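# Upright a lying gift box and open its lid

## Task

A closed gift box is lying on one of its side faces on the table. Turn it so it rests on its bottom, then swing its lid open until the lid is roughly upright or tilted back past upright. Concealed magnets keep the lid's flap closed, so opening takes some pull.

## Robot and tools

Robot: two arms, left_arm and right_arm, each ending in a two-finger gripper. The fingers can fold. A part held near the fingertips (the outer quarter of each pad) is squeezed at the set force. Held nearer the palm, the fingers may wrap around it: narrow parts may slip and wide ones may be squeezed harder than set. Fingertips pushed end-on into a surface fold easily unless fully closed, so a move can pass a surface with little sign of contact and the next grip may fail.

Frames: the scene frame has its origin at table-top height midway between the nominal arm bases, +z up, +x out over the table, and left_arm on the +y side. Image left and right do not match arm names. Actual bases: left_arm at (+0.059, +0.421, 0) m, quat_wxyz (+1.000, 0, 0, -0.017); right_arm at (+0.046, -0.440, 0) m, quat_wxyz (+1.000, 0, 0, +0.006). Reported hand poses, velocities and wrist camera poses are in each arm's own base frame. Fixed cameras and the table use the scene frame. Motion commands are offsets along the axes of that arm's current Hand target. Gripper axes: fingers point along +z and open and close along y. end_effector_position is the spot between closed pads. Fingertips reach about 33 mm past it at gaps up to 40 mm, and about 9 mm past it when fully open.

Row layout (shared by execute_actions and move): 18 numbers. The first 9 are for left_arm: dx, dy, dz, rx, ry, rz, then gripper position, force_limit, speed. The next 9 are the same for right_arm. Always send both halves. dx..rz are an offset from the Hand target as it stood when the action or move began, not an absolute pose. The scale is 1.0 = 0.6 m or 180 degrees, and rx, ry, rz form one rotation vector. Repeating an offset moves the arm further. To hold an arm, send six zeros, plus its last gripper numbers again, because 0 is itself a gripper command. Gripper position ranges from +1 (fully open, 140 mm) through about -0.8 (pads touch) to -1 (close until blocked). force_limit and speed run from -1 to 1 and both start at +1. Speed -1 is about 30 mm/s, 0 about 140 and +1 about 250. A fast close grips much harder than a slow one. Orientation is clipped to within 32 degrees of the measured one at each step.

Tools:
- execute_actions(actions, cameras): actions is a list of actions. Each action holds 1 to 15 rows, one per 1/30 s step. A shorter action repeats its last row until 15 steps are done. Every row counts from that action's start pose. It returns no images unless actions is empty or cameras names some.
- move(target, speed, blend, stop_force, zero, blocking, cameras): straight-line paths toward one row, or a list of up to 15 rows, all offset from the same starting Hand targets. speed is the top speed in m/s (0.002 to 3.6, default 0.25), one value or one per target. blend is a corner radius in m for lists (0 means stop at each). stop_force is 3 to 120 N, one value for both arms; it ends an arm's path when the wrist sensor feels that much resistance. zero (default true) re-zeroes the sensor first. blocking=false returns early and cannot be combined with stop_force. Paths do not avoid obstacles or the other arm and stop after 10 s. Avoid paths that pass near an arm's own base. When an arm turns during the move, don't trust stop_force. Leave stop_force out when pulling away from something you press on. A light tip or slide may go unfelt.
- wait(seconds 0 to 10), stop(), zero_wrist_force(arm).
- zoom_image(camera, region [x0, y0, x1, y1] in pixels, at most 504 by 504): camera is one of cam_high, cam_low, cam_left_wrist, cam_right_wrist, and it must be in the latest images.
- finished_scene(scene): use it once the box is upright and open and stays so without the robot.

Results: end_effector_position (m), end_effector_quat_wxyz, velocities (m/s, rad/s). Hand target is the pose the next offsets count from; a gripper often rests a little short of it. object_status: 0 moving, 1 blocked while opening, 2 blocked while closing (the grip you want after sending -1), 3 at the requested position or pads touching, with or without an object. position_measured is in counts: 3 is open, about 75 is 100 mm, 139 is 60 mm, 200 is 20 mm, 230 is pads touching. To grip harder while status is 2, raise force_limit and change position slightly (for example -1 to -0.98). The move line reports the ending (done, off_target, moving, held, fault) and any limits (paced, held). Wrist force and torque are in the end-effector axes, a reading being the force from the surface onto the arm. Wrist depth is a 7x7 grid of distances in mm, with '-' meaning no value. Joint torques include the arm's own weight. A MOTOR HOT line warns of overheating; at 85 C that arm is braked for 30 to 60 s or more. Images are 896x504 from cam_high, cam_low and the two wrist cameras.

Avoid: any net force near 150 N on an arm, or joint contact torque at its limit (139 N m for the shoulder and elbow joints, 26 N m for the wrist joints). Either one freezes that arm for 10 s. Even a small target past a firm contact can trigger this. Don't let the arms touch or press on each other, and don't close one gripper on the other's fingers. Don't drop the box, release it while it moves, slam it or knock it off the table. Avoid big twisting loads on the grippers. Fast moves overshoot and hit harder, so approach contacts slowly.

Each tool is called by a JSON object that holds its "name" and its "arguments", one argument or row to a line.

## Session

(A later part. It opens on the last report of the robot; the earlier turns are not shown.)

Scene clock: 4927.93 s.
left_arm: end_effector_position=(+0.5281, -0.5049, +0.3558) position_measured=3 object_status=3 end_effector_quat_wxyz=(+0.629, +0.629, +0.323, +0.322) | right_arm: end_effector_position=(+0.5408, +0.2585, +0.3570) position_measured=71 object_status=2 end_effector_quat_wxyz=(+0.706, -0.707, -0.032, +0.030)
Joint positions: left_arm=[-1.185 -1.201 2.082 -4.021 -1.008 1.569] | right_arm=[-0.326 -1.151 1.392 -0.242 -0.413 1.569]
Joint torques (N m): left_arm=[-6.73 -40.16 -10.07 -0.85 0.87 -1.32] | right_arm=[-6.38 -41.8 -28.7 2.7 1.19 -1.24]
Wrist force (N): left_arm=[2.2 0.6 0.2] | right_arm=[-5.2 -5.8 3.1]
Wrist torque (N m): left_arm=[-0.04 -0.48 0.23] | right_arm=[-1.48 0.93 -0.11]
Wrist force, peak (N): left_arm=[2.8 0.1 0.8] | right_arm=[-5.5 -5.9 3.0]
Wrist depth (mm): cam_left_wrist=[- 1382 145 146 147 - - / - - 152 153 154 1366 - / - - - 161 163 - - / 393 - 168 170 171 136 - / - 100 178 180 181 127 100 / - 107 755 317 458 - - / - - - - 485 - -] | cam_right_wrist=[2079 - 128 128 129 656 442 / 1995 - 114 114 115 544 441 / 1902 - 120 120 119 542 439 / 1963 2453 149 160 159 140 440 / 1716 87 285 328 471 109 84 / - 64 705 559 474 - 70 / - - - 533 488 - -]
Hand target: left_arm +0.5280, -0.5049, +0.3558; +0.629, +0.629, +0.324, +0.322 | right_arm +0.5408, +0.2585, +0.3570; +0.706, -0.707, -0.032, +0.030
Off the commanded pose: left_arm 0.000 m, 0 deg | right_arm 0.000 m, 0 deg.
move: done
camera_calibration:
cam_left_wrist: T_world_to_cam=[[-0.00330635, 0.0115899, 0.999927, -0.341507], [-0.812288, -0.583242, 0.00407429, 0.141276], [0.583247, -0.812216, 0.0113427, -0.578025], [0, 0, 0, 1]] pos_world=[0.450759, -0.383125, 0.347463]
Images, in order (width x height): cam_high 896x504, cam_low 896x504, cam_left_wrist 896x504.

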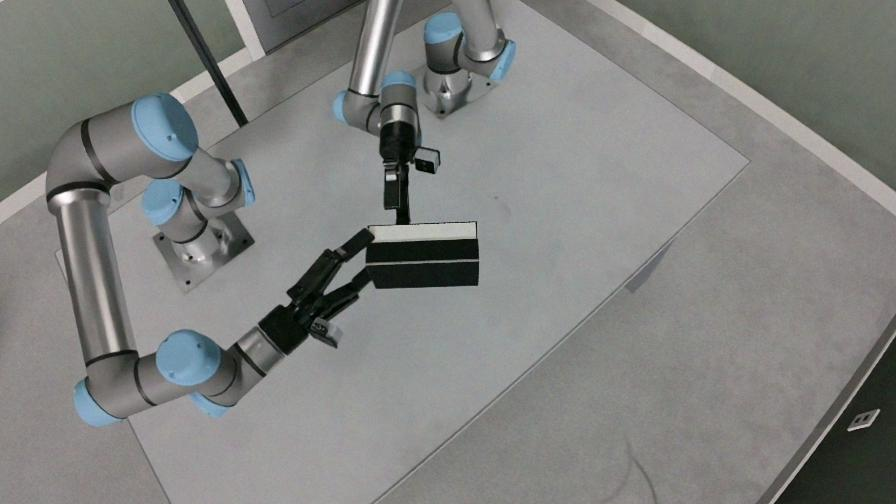

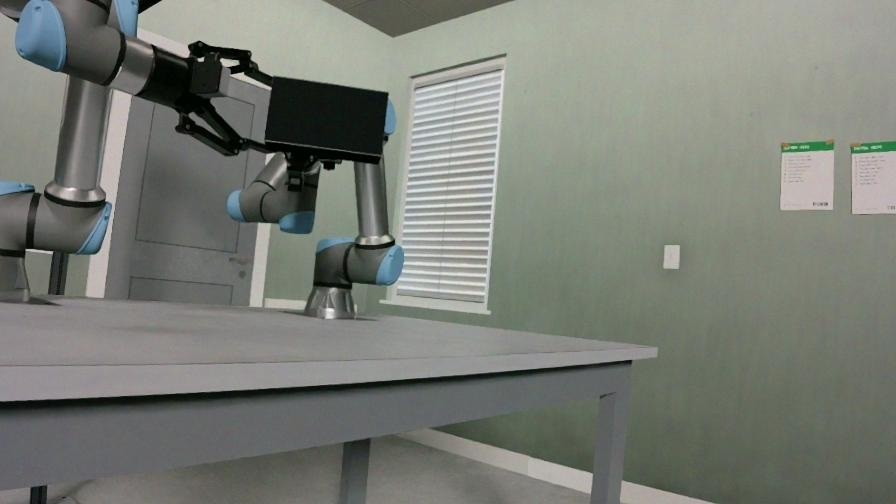

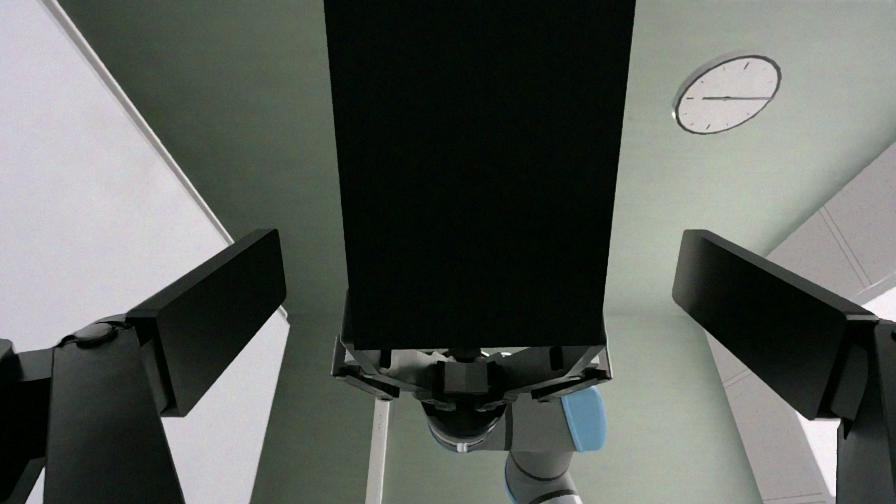

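{"name": "move", "arguments": {
  "target": [
    [0,0.0035,0.0342,0,0,0,1,-1,-0.3,0,0,0,0,0,0,-1,1,0.6],
    [0,0.0035,0.0342,0,0,0,-1,-1,-1,0,0,0,0,0,0,-1,1,0.6]
  ],
  "speed": [0.05,0.05],
  "cameras": ["cam_left_wrist","cam_low"]
}}

Scene clock: 4947.87 s.
left_arm: end_effector_position=(+0.5447, -0.5169, +0.3577) position_measured=69 object_status=0 end_effector_quat_wxyz=(+0.629, +0.629, +0.324, +0.322) | right_arm: end_effector_position=(+0.5409, +0.2585, +0.3571) position_measured=71 object_status=2 end_effector_quat_wxyz=(+0.706, -0.707, -0.032, +0.030)
Joint positions: left_arm=[-1.159 -1.169 2.022 -3.993 -1.034 1.569] | right_arm=[-0.326 -1.151 1.392 -0.242 -0.413 1.569]
Joint torques (N m): left_arm=[-7.7 -44.04 -37.09 -10.71 -2.38 1.06] | right_arm=[1.54 -39.8 -24.66 -0.45 -0.89 -0.01]
Wrist force (N): left_arm=[10.8 -25.5 -10.3] | right_arm=[-1.5 -31.9 -9.4]
Wrist torque (N m): left_arm=[1.05 -0.74 0.41] | right_arm=[-0.58 1.21 -0.93]
Wrist force, peak (N): left_arm=[10.7 -25.5 -10.4] | right_arm=[-1.8 -32.1 -9.4]
Wrist depth (mm): cam_left_wrist=[- - 128 129 130 - - / - - 135 136 135 1313 - / - - 141 141 144 - - / - - 145 148 151 123 - / - - 122 158 158 - 86 / - - - 289 257 - - / - - - 340 451 - -] | cam_right_wrist=[1978 2230 127 127 128 588 445 / 1963 - 114 114 115 543 442 / 2027 2610 119 119 118 545 443 / 1765 2756 149 160 159 140 440 / 90 88 301 325 459 109 84 / - 67 693 539 454 - 70 / - - - 522 459 - -]
Hand target: left_arm +0.5447, -0.5169, +0.3579; +0.629, +0.629, +0.324, +0.322 | right_arm +0.5408, +0.2585, +0.3570; +0.706, -0.707, -0.032, +0.030
Off the commanded pose: left_arm 0.000 m, 0 deg | right_arm 0.000 m, 0 deg.
move: done
camera_calibration:
cam_left_wrist: T_world_to_cam=[[-0.00302641, 0.011543, 0.999929, -0.343464], [-0.812286, -0.583244, 0.00427436, 0.147739], [0.583252, -0.812215, 0.0111413, -0.597327], [0, 0, 0, 1]] pos_world=[0.467359, -0.395025, 0.349463]
Images, in order (width x height): cam_low 896x504, cam_left_wrist 896x504.

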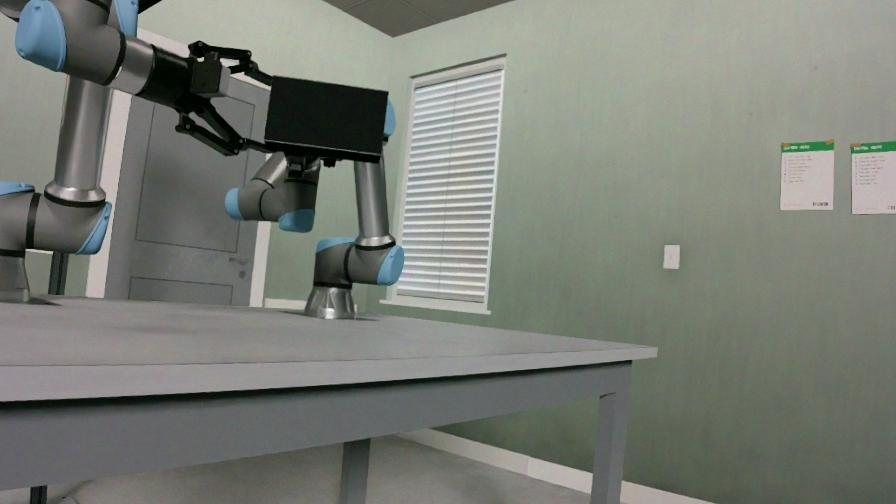

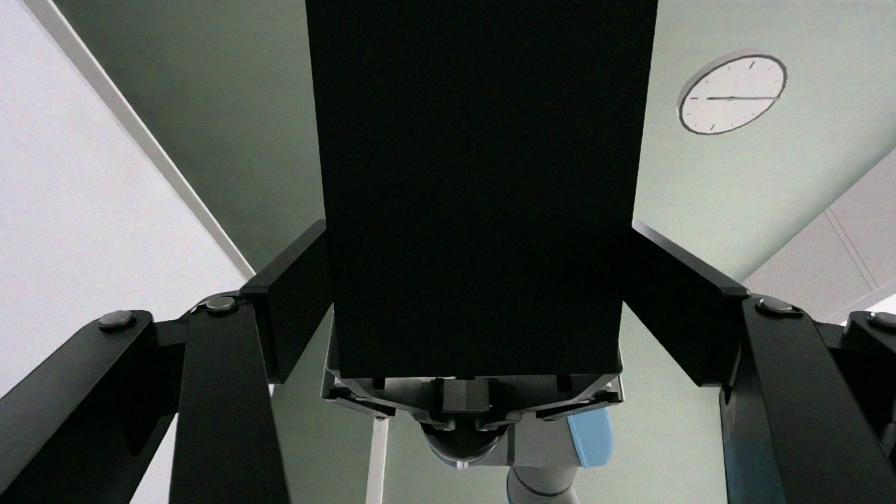

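{"name": "move", "arguments": {
  "target": [-0.0005,-0.0025,-0.0005,0,0,0,-1,-1,-1,0,0,0,0,0,0,-1,1,0.6],
  "speed": 0.01
}}

Scene clock: 4962.37 s.
left_arm: end_effector_position=(+0.5443, -0.5170, +0.3565) position_measured=69 object_status=2 end_effector_quat_wxyz=(+0.629, +0.629, +0.324, +0.322) | right_arm: end_effector_position=(+0.5408, +0.2585, +0.3570) position_measured=71 object_status=2 end_effector_quat_wxyz=(+0.706, -0.707, -0.032, +0.030)
Joint positions: left_arm=[-1.16 -1.167 2.023 -3.998 -1.033 1.569] | right_arm=[-0.326 -1.151 1.392 -0.242 -0.413 1.569]
Joint torques (N m): left_arm=[-12.55 -24.4 -16.13 -3.46 -1.37 0.8] | right_arm=[10.83 -38.41 -7.54 0.38 -1.01 1.22]
Wrist force (N): left_arm=[10.8 -3.6 -4.6] | right_arm=[-6.8 -10.2 -5.6]
Wrist torque (N m): left_arm=[1.03 -0.55 0.42] | right_arm=[-2.04 1.23 -0.74]
Wrist force, peak (N): left_arm=[11.5 -27.8 -10.7] | right_arm=[-1.9 -34.5 -9.9]
Wrist depth (mm): cam_left_wrist=[- 1224 127 129 129 - - / - - 134 136 136 1320 - / - - 141 141 142 - 1777 / - - 146 149 151 123 1459 / - 91 153 157 157 - 86 / - - 236 290 257 - - / - - - 331 458 - -] | cam_right_wrist=[1947 - 127 127 128 579 442 / 1804 - 114 114 115 544 442 / 1728 - 120 119 119 542 440 / 2027 - 149 160 159 136 439 / 1765 87 302 324 462 109 84 / - 64 693 536 450 - 70 / - - 2921 536 458 - -]
Hand target: left_arm +0.5443, -0.5170, +0.3564; +0.629, +0.629, +0.324, +0.322 | right_arm +0.5408, +0.2585, +0.3570; +0.706, -0.707, -0.032, +0.030
Off the commanded pose: left_arm 0.000 m, 0 deg | right_arm 0.000 m, 0 deg.
move: done

{"name": "move", "arguments": {
  "target": [
    [0,0,0,0,0,0,0.8,1,0,0,0,0,0,0,0,-1,1,0.6],
    [0,0,0,0,0,0,-1,1,0.8,0,0,0,0,0,0,-1,1,0.6]
  ],
  "speed": 0.05
}}

{"name": "wait", "arguments": {
  "seconds": 1,
  "cameras": ["cam_left_wrist"]
}}

Scene clock: 4970.33 s.
left_arm: end_effector_position=(+0.5443, -0.5170, +0.3564) position_measured=74 object_status=2 end_effector_quat_wxyz=(+0.629, +0.629, +0.324, +0.322) | right_arm: end_effector_position=(+0.5408, +0.2585, +0.3570) position_measured=71 object_status=2 end_effector_quat_wxyz=(+0.706, -0.707, -0.032, +0.030)
Joint positions: left_arm=[-1.16 -1.167 2.023 -3.997 -1.033 1.569] | right_arm=[-0.326 -1.151 1.392 -0.242 -0.413 1.569]
Joint torques (N m): left_arm=[-1.63 -23.89 -19.03 -2.07 -2.95 0.42] | right_arm=[4.85 -37.89 -24.85 1.21 -5.26 -0.83]
Wrist force (N): left_arm=[9.2 -3.0 -18.2] | right_arm=[7.3 -11.6 -13.7]
Wrist torque (N m): left_arm=[0.48 -1.19 0.01] | right_arm=[-1.92 0.60 -0.64]
Wrist force, peak (N): left_arm=[9.2 -3.0 -18.2] | right_arm=[7.3 -11.6 -13.7]
Wrist depth (mm): cam_left_wrist=[- - 127 128 129 1181 - / 384 - 134 135 136 1350 - / - - - 141 142 - - / - - 147 149 151 137 1750 / - 88 153 157 158 - 86 / - - 233 290 259 - 85 / - - - 343 458 - -] | cam_right_wrist=[2152 2272 128 128 129 580 440 / 2044 - 114 114 115 548 442 / 2044 2429 120 120 119 546 438 / 2027 2667 149 159 158 136 439 / 90 87 301 313 462 109 84 / - 64 676 533 450 - 70 / - - - 512 459 - -]
Hand target: left_arm +0.5443, -0.5170, +0.3564; +0.629, +0.629, +0.324, +0.322 | right_arm +0.5408, +0.2585, +0.3570; +0.706, -0.707, -0.032, +0.030
Off the commanded pose: left_arm 0.000 m, 0 deg | right_arm 0.000 m, 0 deg.
move: done

Scene clock: 4971.33 s.
left_arm: end_effector_position=(+0.5443, -0.5170, +0.3564) position_measured=74 object_status=2 end_effector_quat_wxyz=(+0.629, +0.629, +0.324, +0.322) | right_arm: end_effector_position=(+0.5408, +0.2585, +0.3570) position_measured=71 object_status=2 end_effector_quat_wxyz=(+0.706, -0.707, -0.032, +0.030)
Joint positions: left_arm=[-1.16 -1.167 2.023 -3.997 -1.033 1.569] | right_arm=[-0.326 -1.151 1.392 -0.242 -0.413 1.569]
Joint torques (N m): left_arm=[0.16 -25.35 -25.27 -2.63 -3.16 0.52] | right_arm=[9.44 -37.23 -29.22 1.17 -5.18 -0.58]
Wrist force (N): left_arm=[9.8 -2.8 -18.9] | right_arm=[7.5 -11.4 -14.6]
Wrist torque (N m): left_arm=[0.52 -1.22 0.03] | right_arm=[-1.89 0.62 -0.64]
Wrist force, peak (N): left_arm=[9.8 -2.8 -19.2] | right_arm=[7.6 -11.4 -15.0]
Wrist depth (mm): cam_left_wrist=[- - - 128 129 - - / - - 134 135 135 1390 - / - - 141 141 142 - - / - - 145 149 151 2188 - / - 88 153 157 158 - 86 / - - 234 293 257 - 85 / - - - 435 448 - -] | cam_right_wrist=[2115 2272 128 128 129 621 444 / 1947 - 114 114 115 120 441 / 1978 2478 120 120 119 125 440 / 2171 2582 149 159 159 136 442 / 1728 87 301 312 460 109 84 / - 64 695 534 454 - 70 / - - - 524 460 - -]
Hand target: left_arm +0.5443, -0.5170, +0.3564; +0.629, +0.629, +0.324, +0.322 | right_arm +0.5408, +0.2585, +0.3570; +0.706, -0.707, -0.032, +0.030
Tool commands: left_gripper/position=-1.0 left_gripper/force_limit=+1.0 left_gripper/speed=+0.8 right_gripper/position=-1.0 right_gripper/force_limit=+1.0 right_gripper/speed=+0.6
Off the commanded pose: left_arm 0.000 m, 0 deg | right_arm 0.000 m, 0 deg.
wait: 1.00 s; at rest by 0.17 s
camera_calibration:
cam_left_wrist: T_world_to_cam=[[-0.00311663, 0.0118462, 0.999925, -0.341901], [-0.812367, -0.58313, 0.00437634, 0.147409], [0.583138, -0.812292, 0.0114408, -0.597241], [0, 0, 0, 1]] pos_world=[0.466959, -0.395125, 0.348063]
Images, in order (width x height): cam_left_wrist 896x504.

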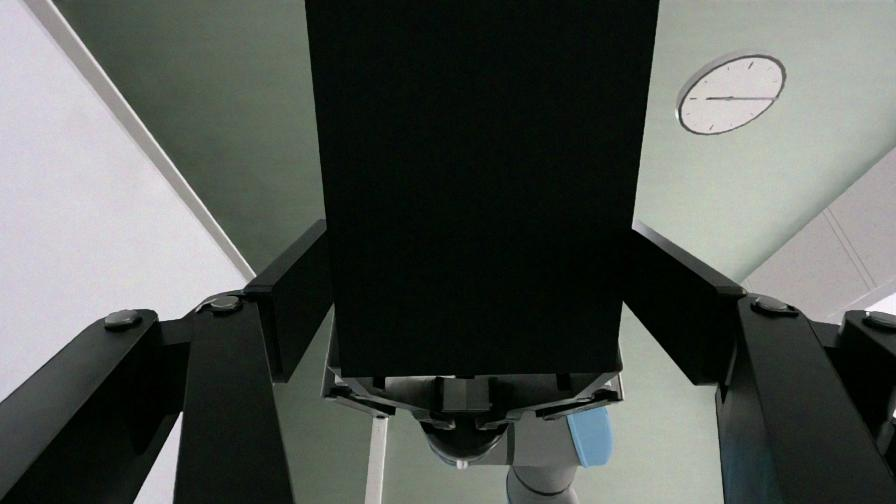

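{"name": "move", "arguments": {
  "target": [
    [0,0,0,0,0,0,-1,1,0.8,0,0,0,0,0,0,0.9,1,-0.6],
    [0,0,0,0,0,0,-1,1,0.8,0,0,-0.2,0,0,0,0.9,1,-0.6]
  ],
  "speed": [0.1,0.15],
  "cameras": ["cam_low","cam_right_wrist"]
}}

{"name": "move", "arguments": {
  "target": [0,0,0,0,0,0,-1,1,0.8,-0.091,-0.1997,0.105,-0.2245,0.1424,-0.4533,-1,-1,-0.5],
  "speed": 0.35,
  "cameras": ["all"]
}}

Scene clock: 5034.23 s.
left_arm: end_effector_position=(+0.5443, -0.5170, +0.3564) position_measured=74 object_status=2 end_effector_quat_wxyz=(+0.629, +0.629, +0.324, +0.322) | right_arm: end_effector_position=(+0.5513, +0.1390, +0.3571) position_measured=16 object_status=3 end_effector_quat_wxyz=(+0.706, -0.707, -0.032, +0.030)
Joint positions: left_arm=[-1.16 -1.167 2.023 -3.997 -1.033 1.569] | right_arm=[-0.51 -1.071 1.272 -0.202 -0.597 1.569]
Joint torques (N m): left_arm=[4.04 -33 -15.07 -3.17 1.29 0.04] | right_arm=[-0.33 -54.75 -10.48 -0.38 0.21 -0.73]
Wrist force (N): left_arm=[2.2 -0.6 0.2] | right_arm=[-3.6 -9.6 2.9]
Wrist torque (N m): left_arm=[0.07 -0.47 0.22] | right_arm=[-1.88 0.63 -0.04]
Wrist force, peak (N): left_arm=[9.9 -3.0 -19.2] | right_arm=[7.6 -11.6 -14.8]
Wrist depth (mm): cam_left_wrist=[- - 127 127 129 - - / - - 134 134 135 1291 - / - 523 141 141 142 - 1641 / - - 145 149 151 134 - / - 91 153 157 158 - 88 / - - 321 394 311 - - / - - - 456 535 - -] | cam_right_wrist=[2115 - 2503 250 940 658 440 / 2314 2886 2696 231 955 663 440 / 1932 2667 2610 269 1035 663 440 / 1932 117 786 433 951 135 422 / - 101 843 561 576 126 100 / - 96 - 656 588 724 95 / - - 2921 - 1071 713 76]
Hand target: left_arm +0.5443, -0.5170, +0.3564; +0.629, +0.629, +0.324, +0.322 | right_arm +0.5512, +0.1390, +0.3571; +0.706, -0.707, -0.032, +0.030
Off the commanded pose: left_arm 0.000 m, 0 deg | right_arm 0.000 m, 0 deg.
move: done
camera_calibration:
cam_right_wrist: T_world_to_cam=[[0.0137134, -0.0163225, -0.999773, 0.356961], [-0.907325, -0.420393, -0.00558198, 0.567896], [-0.420206, 0.907195, -0.0205748, 0.259148], [0, 0, 0, 1]] pos_world=[0.619266, 0.00946786, 0.365381]
Images, in order (width x height): cam_low 896x504, cam_right_wrist 896x504.

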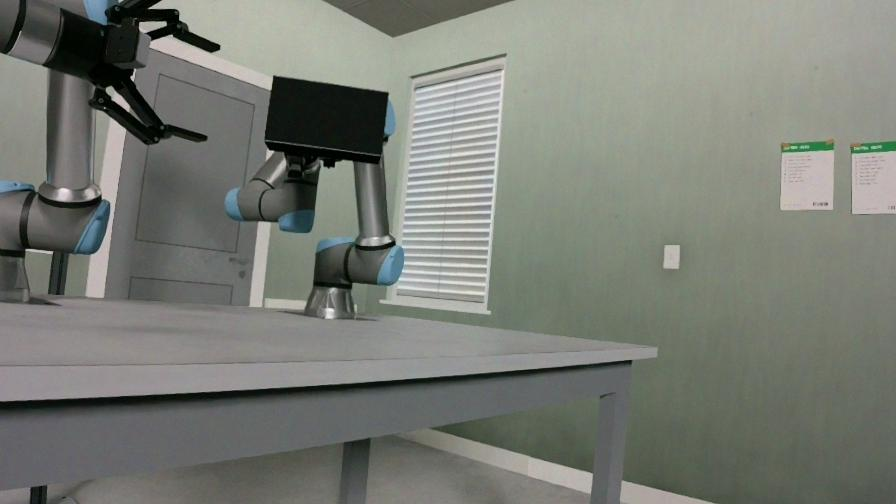

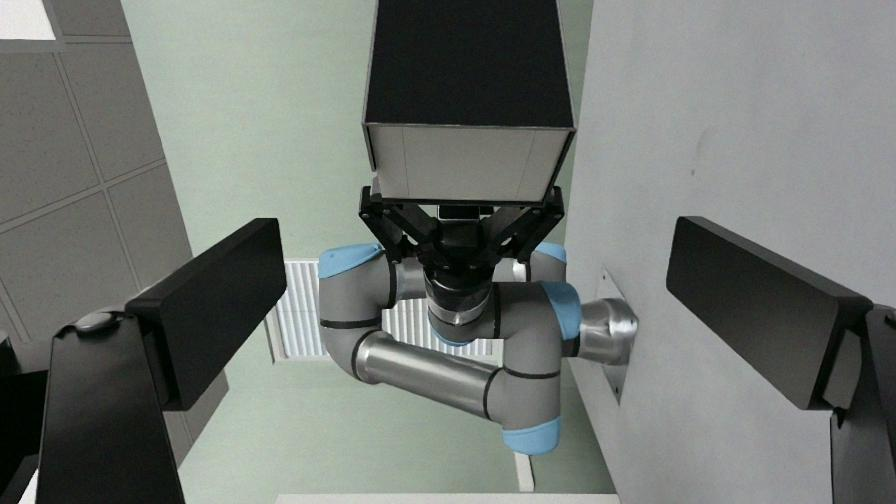

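Scene clock: 5037.37 s.
left_arm: end_effector_position=(+0.5443, -0.5170, +0.3564) position_measured=74 object_status=2 end_effector_quat_wxyz=(+0.629, +0.629, +0.324, +0.322) | right_arm: end_effector_position=(+0.4910, +0.1970, +0.4767) position_measured=232 object_status=3 end_effector_quat_wxyz=(-0.283, +0.687, +0.338, +0.578)
Joint positions: left_arm=[-1.16 -1.167 2.023 -3.997 -1.033 1.569] | right_arm=[-0.598 -2.083 2.174 -1.996 -0.183 1.908]
Joint torques (N m): left_arm=[6.45 -38.51 -15.23 -3.18 1.08 -0.2] | right_arm=[5.3 8.39 -33.5 -1.03 1.3 -1.26]
Wrist force (N): left_arm=[2.3 -0.7 0.1] | right_arm=[-0.7 -5.1 1.8]
Wrist torque (N m): left_arm=[0.05 -0.49 0.22] | right_arm=[-1.24 0.23 -0.03]
Wrist force, peak (N): left_arm=[2.5 -0.7 0.2] | right_arm=[-3.5 -9.6 2.8]
Wrist depth (mm): cam_left_wrist=[1237 - 127 129 130 - - / - - 134 135 135 1335 - / - - 140 141 142 1712 1555 / - - 147 149 151 136 - / - 91 153 158 157 - 86 / - - - - - - - / - - 2148 - - - -] | cam_right_wrist=[- - - 2336 1418 1163 922 / 1887 2190 1995 1963 1514 1197 944 / 2011 2115 - 416 1533 1258 1053 / 305 295 287 121 1636 1278 1076 / 286 298 84 89 88 78 1146 / 343 - 71 - - 70 - / - - - - - 66 -]
Hand target: left_arm +0.5443, -0.5170, +0.3564; +0.629, +0.629, +0.324, +0.322 | right_arm +0.4911, +0.1970, +0.4768; -0.282, +0.687, +0.338, +0.578
Off the commanded pose: left_arm 0.000 m, 0 deg | right_arm 0.000 m, 0 deg.
move: done
camera_calibration:
cam_left_wrist: T_world_to_cam=[[-0.00311663, 0.0118462, 0.999925, -0.341901], [-0.812367, -0.58313, 0.00437634, 0.147409], [0.583138, -0.812292, 0.0114408, -0.597241], [0, 0, 0, 1]] pos_world=[0.466959, -0.395125, 0.348063]
cam_right_wrist: T_world_to_cam=[[0.781664, -0.623513, 0.0152877, -0.262954], [-0.29932, -0.396519, -0.867859, 0.646023], [0.547183, 0.673798, -0.496575, -0.0185816], [0, 0, 0, 1]] pos_world=[0.409076, 0.104726, 0.55545]

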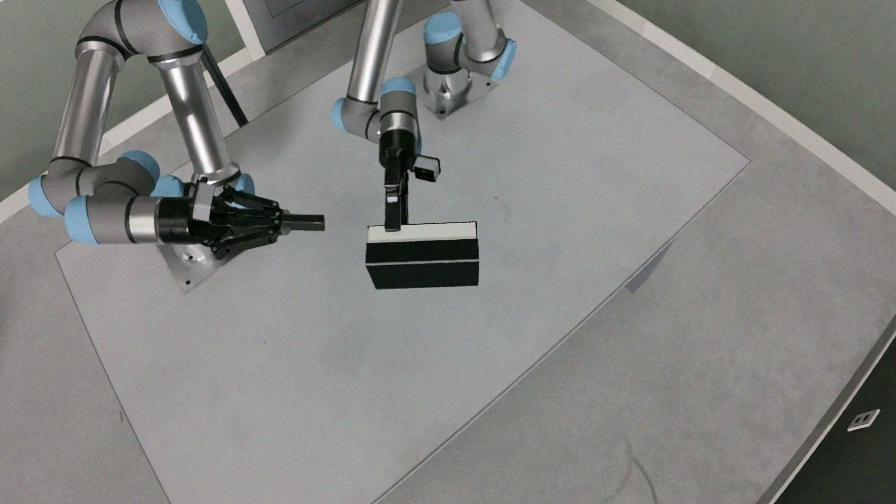

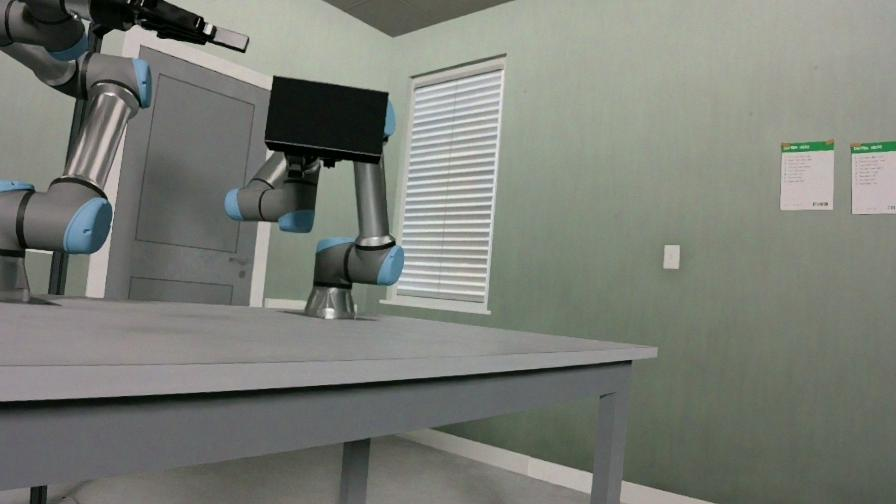

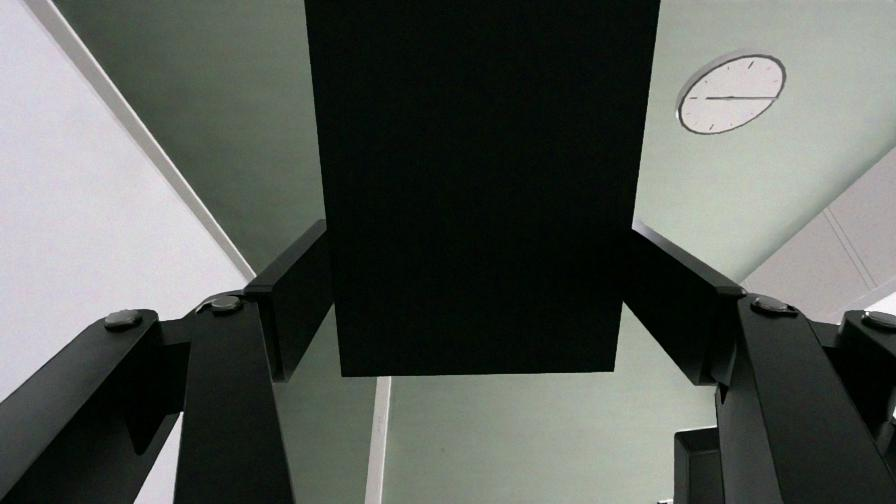

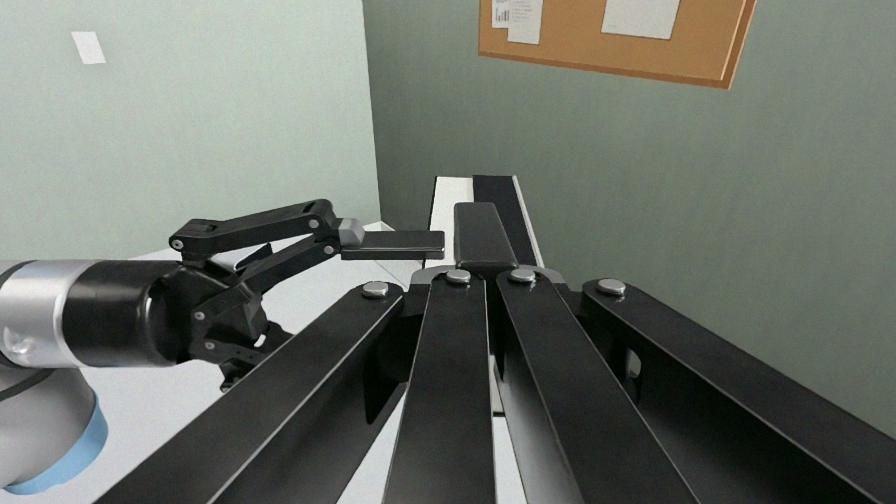

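{"name": "move", "arguments": {
  "target": [
    [0,0,0,0,0,0,-1,1,0.8,0.029,-0.0058,0.164,0,0,0,-1,-1,-0.5],
    [0,0,0,0,0,0,-1,1,0.8,-0.0265,-0.0058,0.1738,0,0,0,-1,-1,-0.5]
  ],
  "speed": [0.15,0.06],
  "cameras": ["cam_high","cam_right_wrist"]
}}

{"name": "zoom_image", "arguments": {
  "camera": "cam_right_wrist",
  "region": [300, 100, 660, 310]
}}

Scene clock: 5069.50 s.
left_arm: end_effector_position=(+0.5443, -0.5170, +0.3564) position_measured=74 object_status=2 end_effector_quat_wxyz=(+0.629, +0.629, +0.324, +0.322) | right_arm: end_effector_position=(+0.5496, +0.2781, +0.4429) position_measured=232 object_status=3 end_effector_quat_wxyz=(-0.283, +0.687, +0.338, +0.578)
Joint positions: left_arm=[-1.16 -1.167 2.023 -3.997 -1.033 1.569] | right_arm=[-0.277 -1.697 2.168 -3.174 -0.418 2.734]
Joint torques (N m): left_arm=[5.57 -43.31 -15.01 -3.37 1.08 -0.73] | right_arm=[10.07 -29.89 -35.99 -0.2 0.03 0.73]
Wrist force (N): left_arm=[2.2 -0.9 0.3] | right_arm=[-1.0 -4.9 1.6]
Wrist torque (N m): left_arm=[0.01 -0.48 0.21] | right_arm=[-1.19 0.32 -0.13]
Wrist force, peak (N): left_arm=[2.5 -0.7 0.1] | right_arm=[-0.5 -5.3 3.5]
Wrist depth (mm): cam_left_wrist=[- - 127 127 129 - 1237 / - - 134 136 136 - - / 387 - 141 141 142 - - / - - 145 149 151 136 1937 / - 91 153 158 158 - 86 / - - - - 166 - - / - - - 2229 - - -] | cam_right_wrist=[1740 2190 2696 1917 1378 1090 919 / 1704 2453 2555 1995 1478 1168 966 / 1873 2133 3774 1873 1496 1191 1040 / 1887 171 195 116 248 1284 1031 / 191 186 89 89 88 1197 1048 / 195 - 71 - - 70 1062 / - - - - - 66 -]
Hand target: left_arm +0.5443, -0.5170, +0.3564; +0.629, +0.629, +0.324, +0.322 | right_arm +0.5496, +0.2782, +0.4431; -0.282, +0.687, +0.338, +0.578
Off the commanded pose: left_arm 0.000 m, 0 deg | right_arm 0.000 m, 0 deg.
move: done
camera_calibration:
cam_right_wrist: T_world_to_cam=[[0.781498, -0.623724, 0.0150997, -0.257463], [-0.299608, -0.396404, -0.867813, 0.666562], [0.547262, 0.67367, -0.496662, -0.121993], [0, 0, 0, 1]] pos_world=[0.467677, 0.185825, 0.521749]
Images, in order (width x height): cam_high 896x504, cam_right_wrist 896x504.

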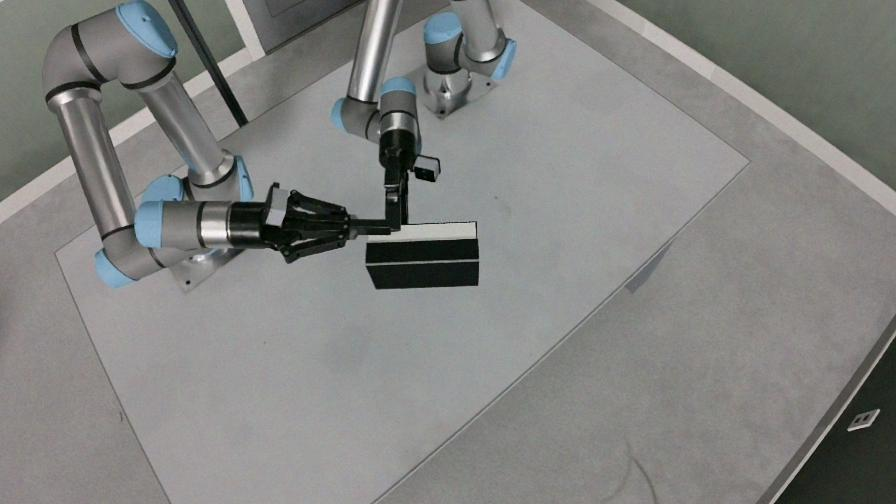

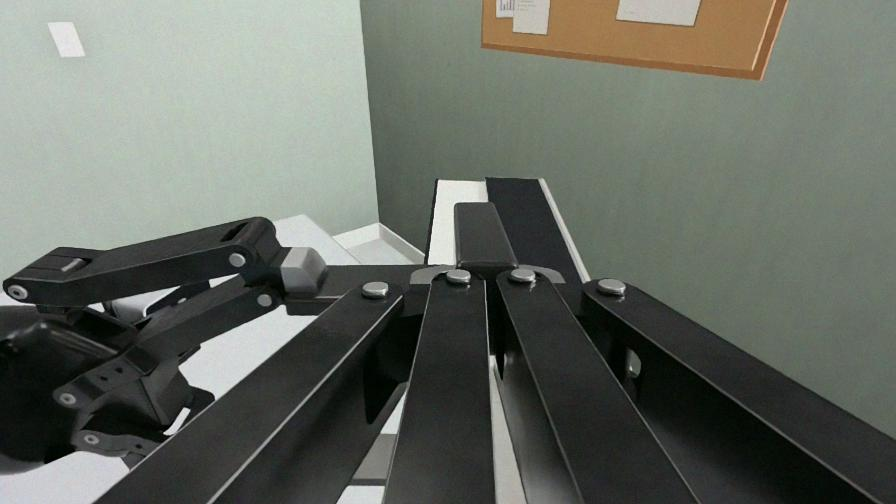

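Scaled by 1.400 from the camera's 896x504 image, which has a finer 1280x720 frame.

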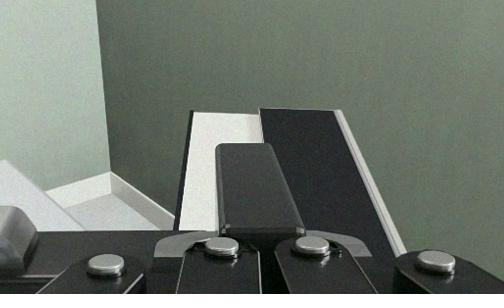

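{"name": "move", "arguments": {
  "target": [
    [0,0,0,0,0,0,-1,1,0.8,0,0.0067,0,0,0,0,-1,-1,-0.5],
    [0,0,0,0,0,0,-1,1,0.8,-0.0148,0.0067,0.0026,0,0,0,-1,-1,-0.5]
  ],
  "speed": [0.03,0.03]
}}

{"name": "move", "arguments": {
  "target": [0,0,0,0,0,0,-1,1,0.8,-0.025,0,0.0044,0,0,0,-1,-1,-0.5],
  "speed": 0.006,
  "stop_force": 3,
  "cameras": ["cam_left_wrist","cam_right_wrist"]
}}

{"name": "zoom_image", "arguments": {
  "camera": "cam_right_wrist",
  "region": [300, 100, 660, 310]
}}

Scene clock: 5096.03 s.
left_arm: end_effector_position=(+0.5443, -0.5170, +0.3564) position_measured=74 object_status=2 end_effector_quat_wxyz=(+0.629, +0.629, +0.324, +0.322) | right_arm: end_effector_position=(+0.5528, +0.2757, +0.4339) position_measured=232 object_status=3 end_effector_quat_wxyz=(-0.283, +0.687, +0.338, +0.578) end_effector_velocity=(+0.000, +0.000, +0.001) end_effector_angular_velocity=(+0.000, +0.002, -0.001)
Joint positions: left_arm=[-1.16 -1.167 2.023 -3.997 -1.033 1.569] | right_arm=[-0.281 -1.678 2.177 -3.198 -0.414 2.73]
Joint velocities: left_arm=[within noise] | right_arm=[0 -0.002 -0.002 0.005 -0.001 0.001]
Joint torques (N m): left_arm=[6.02 -43.25 -14.41 -3.09 0.63 -1.04] | right_arm=[2.77 -29.21 -34.27 -0.2 -0.65 1.54]
Wrist force (N): left_arm=[2.3 -0.5 0.3] | right_arm=[-0.7 -5.0 1.8]
Wrist torque (N m): left_arm=[0.09 -0.50 0.22] | right_arm=[-1.20 0.24 -0.05]
Wrist force, peak (N): left_arm=[2.6 -0.6 0.3] | right_arm=[-1.3 -5.0 1.9]
Wrist depth (mm): cam_left_wrist=[- - 127 127 129 - - / - - 134 135 135 1305 - / - 1804 141 141 142 - - / 387 - 147 149 151 133 - / - 91 153 158 158 - 86 / - - - 2597 238 - - / - - - - - - -] | cam_right_wrist=[1603 2062 2582 1902 1363 1081 905 / 1873 - 3067 - 1410 1152 944 / 2044 - - 260 1469 1146 985 / 173 168 178 127 201 1258 1048 / 190 185 89 89 88 94 1031 / 200 197 71 - - 70 1081 / - - - - - 66 -]
Hand target: left_arm +0.5443, -0.5170, +0.3564; +0.629, +0.629, +0.324, +0.322 | right_arm +0.5528, +0.2757, +0.4341; -0.282, +0.687, +0.338, +0.578
Off the commanded pose: left_arm 0.000 m, 0 deg | right_arm 0.000 m, 0 deg.
move: done

Scene clock: 5098.40 s.
left_arm: end_effector_position=(+0.5443, -0.5170, +0.3564) position_measured=74 object_status=2 end_effector_quat_wxyz=(+0.629, +0.629, +0.324, +0.322) | right_arm: end_effector_position=(+0.5528, +0.2757, +0.4267) position_measured=232 object_status=3 end_effector_quat_wxyz=(-0.282, +0.687, +0.338, +0.578)
Joint positions: left_arm=[-1.16 -1.167 2.023 -3.997 -1.033 1.569] | right_arm=[-0.281 -1.668 2.189 -3.221 -0.414 2.73]
Joint torques (N m): left_arm=[5.72 -44.05 -14.94 -3.07 0.58 -1.39] | right_arm=[4.88 -28.67 -34.62 -0.46 -0.77 -0.34]
Wrist force (N): left_arm=[2.4 -3.3 -0.8] | right_arm=[2.1 -3.9 1.1]
Wrist torque (N m): left_arm=[0.04 -0.49 0.23] | right_arm=[-1.21 0.21 -0.07]
Wrist force, peak (N): left_arm=[2.8 -7.0 -1.1] | right_arm=[6.1 -4.1 0.1]
Wrist depth (mm): cam_left_wrist=[- 1257 127 127 129 - - / - - 134 135 135 1406 - / - - 141 144 142 - - / - - 145 149 151 134 - / - 91 153 157 158 - 86 / - - - - 189 - - / - - - - - - -] | cam_right_wrist=[1778 1978 - 1728 1355 1095 905 / 2171 2190 2820 2027 1583 1168 962 / 2529 172 - 263 1386 1326 912 / 169 168 170 127 211 1271 1022 / 183 213 84 89 88 1179 1048 / 200 199 71 - - 70 1040 / - - - - - 66 -]
Hand target: left_arm +0.5443, -0.5170, +0.3564; +0.629, +0.629, +0.324, +0.322 | right_arm +0.5528, +0.2757, +0.4267; -0.282, +0.687, +0.338, +0.578 (not the last commanded pose)
Off the commanded pose: left_arm 0.000 m, 0 deg | right_arm 0.008 m, 0 deg.
move: contact (right_arm)
camera_calibration:
cam_left_wrist: T_world_to_cam=[[-0.00317436, 0.0119278, 0.999924, -0.341841], [-0.812367, -0.58313, 0.00437703, 0.14741], [0.583138, -0.812291, 0.0115408, -0.597275], [0, 0, 0, 1]] pos_world=[0.466959, -0.395125, 0.348063]
cam_right_wrist: T_world_to_cam=[[0.781543, -0.623661, 0.0153962, -0.261397], [-0.299309, -0.396505, -0.867869, 0.652331], [0.547361, 0.673669, -0.496554, -0.130324], [0, 0, 0, 1]] pos_world=[0.470876, 0.183426, 0.50545]
Images, in order (width x height): cam_left_wrist 896x504, cam_right_wrist 896x504.

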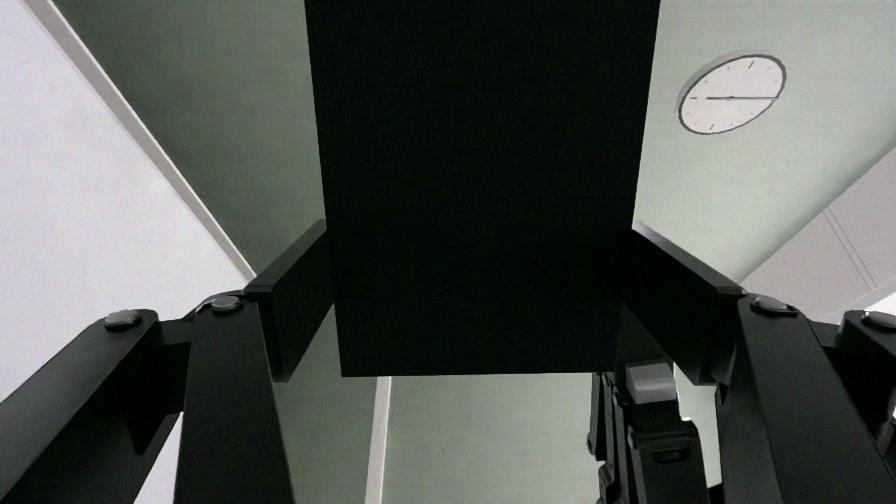

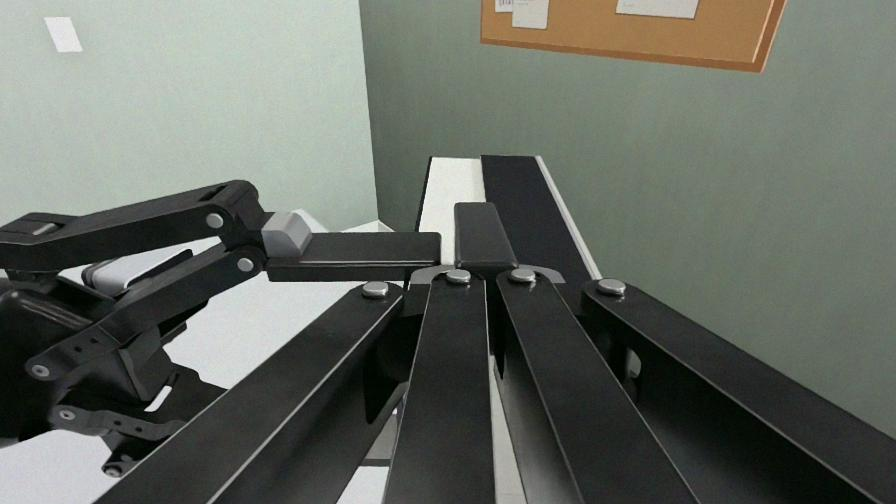

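Scaled by 1.400 from the camera's 896x504 image, which has a finer 1280x720 frame.

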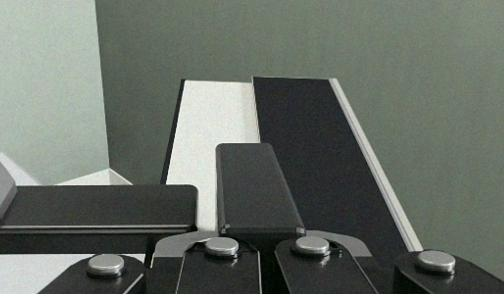

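{"name": "move", "arguments": {
  "target": [0,0,0,0,0,0,-1,1,0.8,0.0003,0.02,0,0,0,0,-1,-1,-0.5],
  "speed": 0.005,
  "stop_force": 55,
  "cameras": ["cam_high","cam_left_wrist","cam_right_wrist"]
}}

{"name": "zoom_image", "arguments": {
  "camera": "cam_right_wrist",
  "region": [300, 100, 660, 310]
}}

Scene clock: 5112.83 s.
left_arm: end_effector_position=(+0.5443, -0.5170, +0.3564) position_measured=74 object_status=2 end_effector_quat_wxyz=(+0.629, +0.629, +0.324, +0.322) | right_arm: end_effector_position=(+0.5624, +0.2683, +0.4269) position_measured=232 object_status=3 end_effector_quat_wxyz=(-0.282, +0.687, +0.338, +0.578)
Joint positions: left_arm=[-1.16 -1.167 2.023 -3.997 -1.033 1.569] | right_arm=[-0.293 -1.648 2.169 -3.208 -0.403 2.716]
Joint torques (N m): left_arm=[5 -43.08 -15.58 -3.27 0.44 -1.39] | right_arm=[-0.73 -23.18 -22.3 -1.56 0.56 0.66]
Wrist force (N): left_arm=[2.4 -0.9 0.5] | right_arm=[-0.9 -4.9 1.6]
Wrist torque (N m): left_arm=[0.03 -0.52 0.22] | right_arm=[-1.16 0.28 0.01]
Wrist force, peak (N): left_arm=[3.4 -1.5 3.3] | right_arm=[-0.1 -7.8 0.7]
Wrist depth (mm): cam_left_wrist=[- 1415 127 127 129 - - / - - 134 135 135 1415 - / - 1415 139 141 142 - - / - - 137 149 151 122 - / - 88 153 158 159 - 86 / - - - 163 190 - - / - - - - 219 - -] | cam_right_wrist=[1765 1917 - 1680 1363 1071 919 / 1902 - - 1716 1452 1100 940 / - 177 - 265 1418 1191 981 / 165 168 171 127 213 1179 1014 / 183 776 84 89 88 83 1040 / 201 - 71 - - 70 1048 / - - - - - 66 -]
Hand target: left_arm +0.5443, -0.5170, +0.3564; +0.629, +0.629, +0.324, +0.322 | right_arm +0.5623, +0.2684, +0.4269; -0.282, +0.687, +0.338, +0.578
Off the commanded pose: left_arm 0.000 m, 0 deg | right_arm 0.000 m, 0 deg.
move: done
camera_calibration:
cam_left_wrist: T_world_to_cam=[[-0.00317436, 0.0119278, 0.999924, -0.341841], [-0.812367, -0.58313, 0.00437703, 0.14741], [0.583138, -0.812291, 0.0115408, -0.597275], [0, 0, 0, 1]] pos_world=[0.466959, -0.395125, 0.348063]
cam_right_wrist: T_world_to_cam=[[0.781543, -0.623661, 0.0153962, -0.273441], [-0.299309, -0.396505, -0.867869, 0.652501], [0.547361, 0.673669, -0.496554, -0.13039], [0, 0, 0, 1]] pos_world=[0.480376, 0.176026, 0.50575]
Images, in order (width x height): cam_high 896x504, cam_left_wrist 896x504, cam_right_wrist 896x504.

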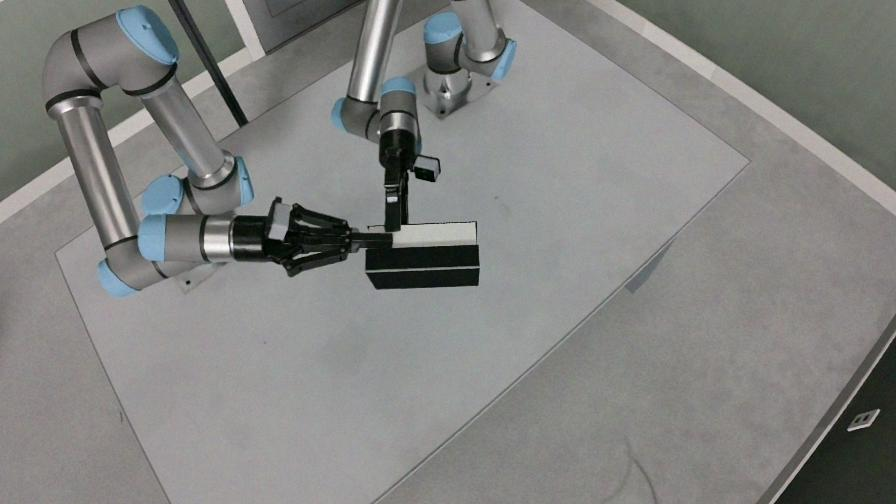

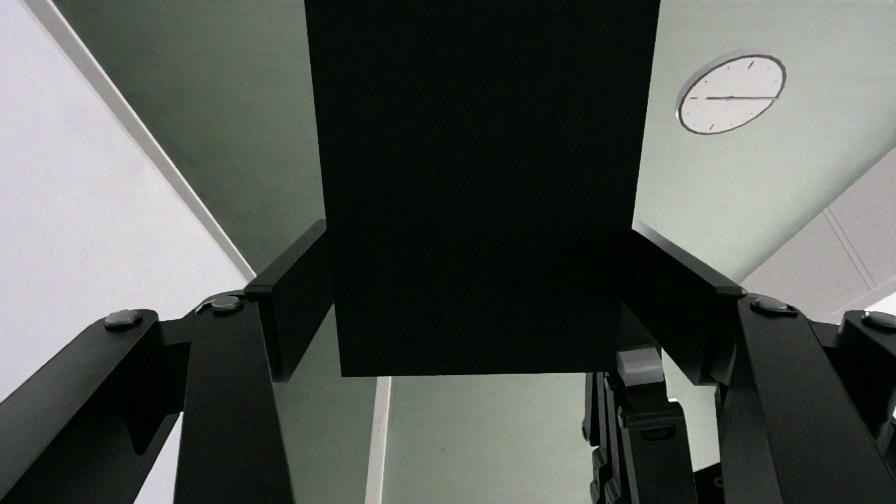

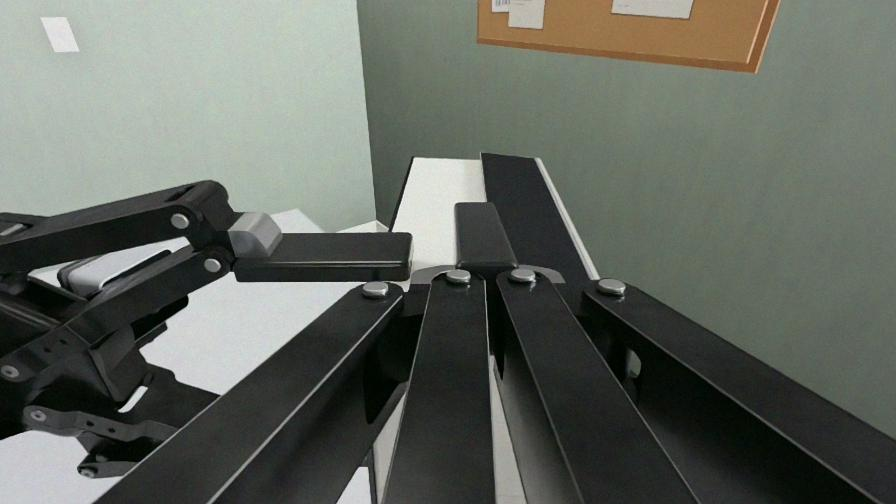

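Scaled by 1.400 from the camera's 896x504 image, which has a finer 1280x720 frame.

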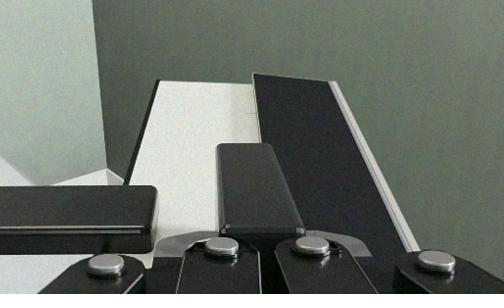

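{"name": "move", "arguments": {
  "target": [
    [0,0,0,0,0,0,-1,1,0.8,0.041,0,-0.0073,0,0,0,-1,-1,-0.5]
  ],
  "speed": 0.05,
  "cameras": ["cam_high","cam_low","cam_right_wrist"]
}}

{"name": "zoom_image", "arguments": {
  "camera": "cam_right_wrist",
  "region": [300, 100, 660, 310]
}}

Scene clock: 5235.97 s.
left_arm: end_effector_position=(+0.5443, -0.5170, +0.3564) position_measured=74 object_status=2 end_effector_quat_wxyz=(+0.629, +0.629, +0.324, +0.322) | right_arm: end_effector_position=(+0.5622, +0.2684, +0.4521) position_measured=232 object_status=3 end_effector_quat_wxyz=(-0.282, +0.687, +0.338, +0.578)
Joint positions: left_arm=[-1.16 -1.167 2.023 -3.997 -1.033 1.569] | right_arm=[-0.294 -1.681 2.126 -3.132 -0.403 2.716]
Joint torques (N m): left_arm=[5.01 -42.6 -16.39 -3.26 0.35 -1.31] | right_arm=[-9.5 -6.66 -10.15 -4.01 2.39 -0.63]
Wrist force (N): left_arm=[2.1 -0.8 0.4] | right_arm=[-1.0 -4.9 1.8]
Wrist torque (N m): left_arm=[0.02 -0.45 0.22] | right_arm=[-1.20 0.26 -0.04]
Wrist force, peak (N): left_arm=[2.4 -0.9 0.6] | right_arm=[-1.8 -5.2 1.8]
Wrist depth (mm): cam_left_wrist=[- - 126 127 129 - - / - 1298 134 135 135 1343 1327 / - - 141 141 143 - 1459 / - - 145 149 151 134 1575 / - 91 153 158 158 - 86 / - - - 2020 255 - - / - - - - - - -] | cam_right_wrist=[1778 2044 - 1932 1348 1071 922 / 1887 2314 - 2062 1348 1125 944 / 2062 2956 2293 1791 1402 1197 989 / 189 183 1095 116 259 1258 1010 / 199 185 89 89 88 1179 1095 / 197 - 71 - - 70 1110 / - - - - - 66 -]
Hand target: left_arm +0.5443, -0.5170, +0.3564; +0.629, +0.629, +0.324, +0.322 | right_arm +0.5622, +0.2683, +0.4519; -0.282, +0.687, +0.338, +0.578
Off the commanded pose: left_arm 0.000 m, 0 deg | right_arm 0.000 m, 0 deg.
move: done
camera_calibration:
cam_right_wrist: T_world_to_cam=[[0.781553, -0.623636, 0.0158843, -0.273937], [-0.298904, -0.396699, -0.867921, 0.674091], [0.547568, 0.673578, -0.496449, -0.117956], [0, 0, 0, 1]] pos_world=[0.480174, 0.176026, 0.53085]
Images, in order (width x height): cam_high 896x504, cam_low 896x504, cam_right_wrist 896x504.

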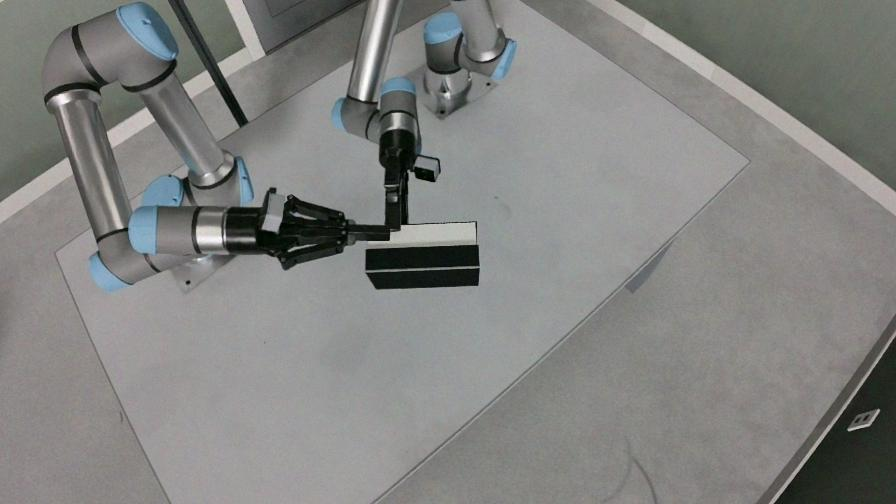

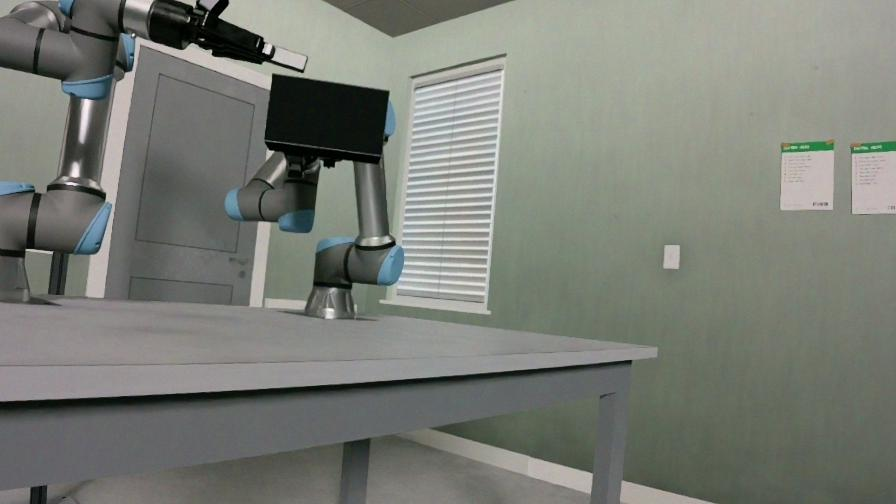

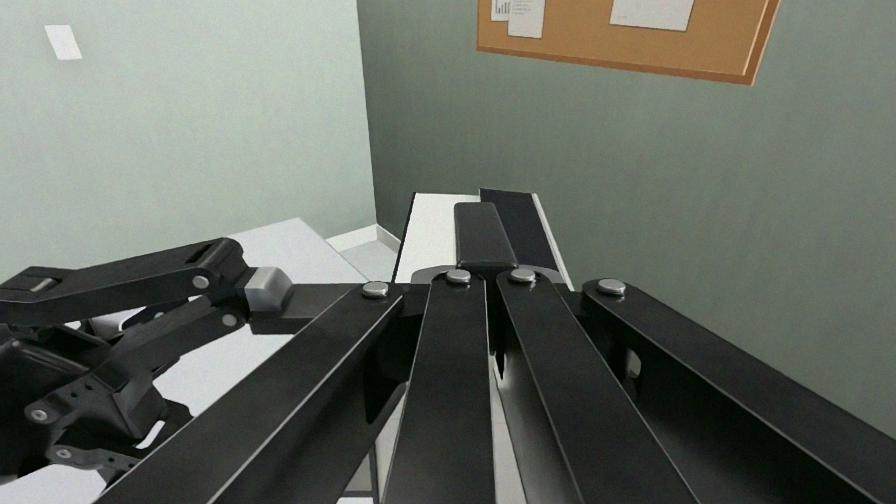

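Scaled by 1.400 from the camera's 896x504 image, which has a finer 1280x720 frame.

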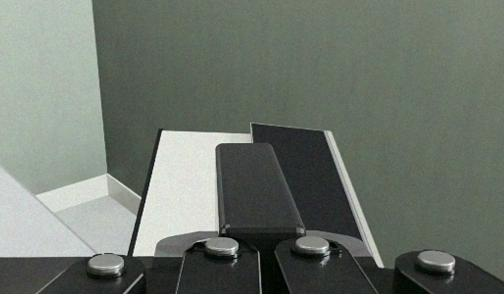

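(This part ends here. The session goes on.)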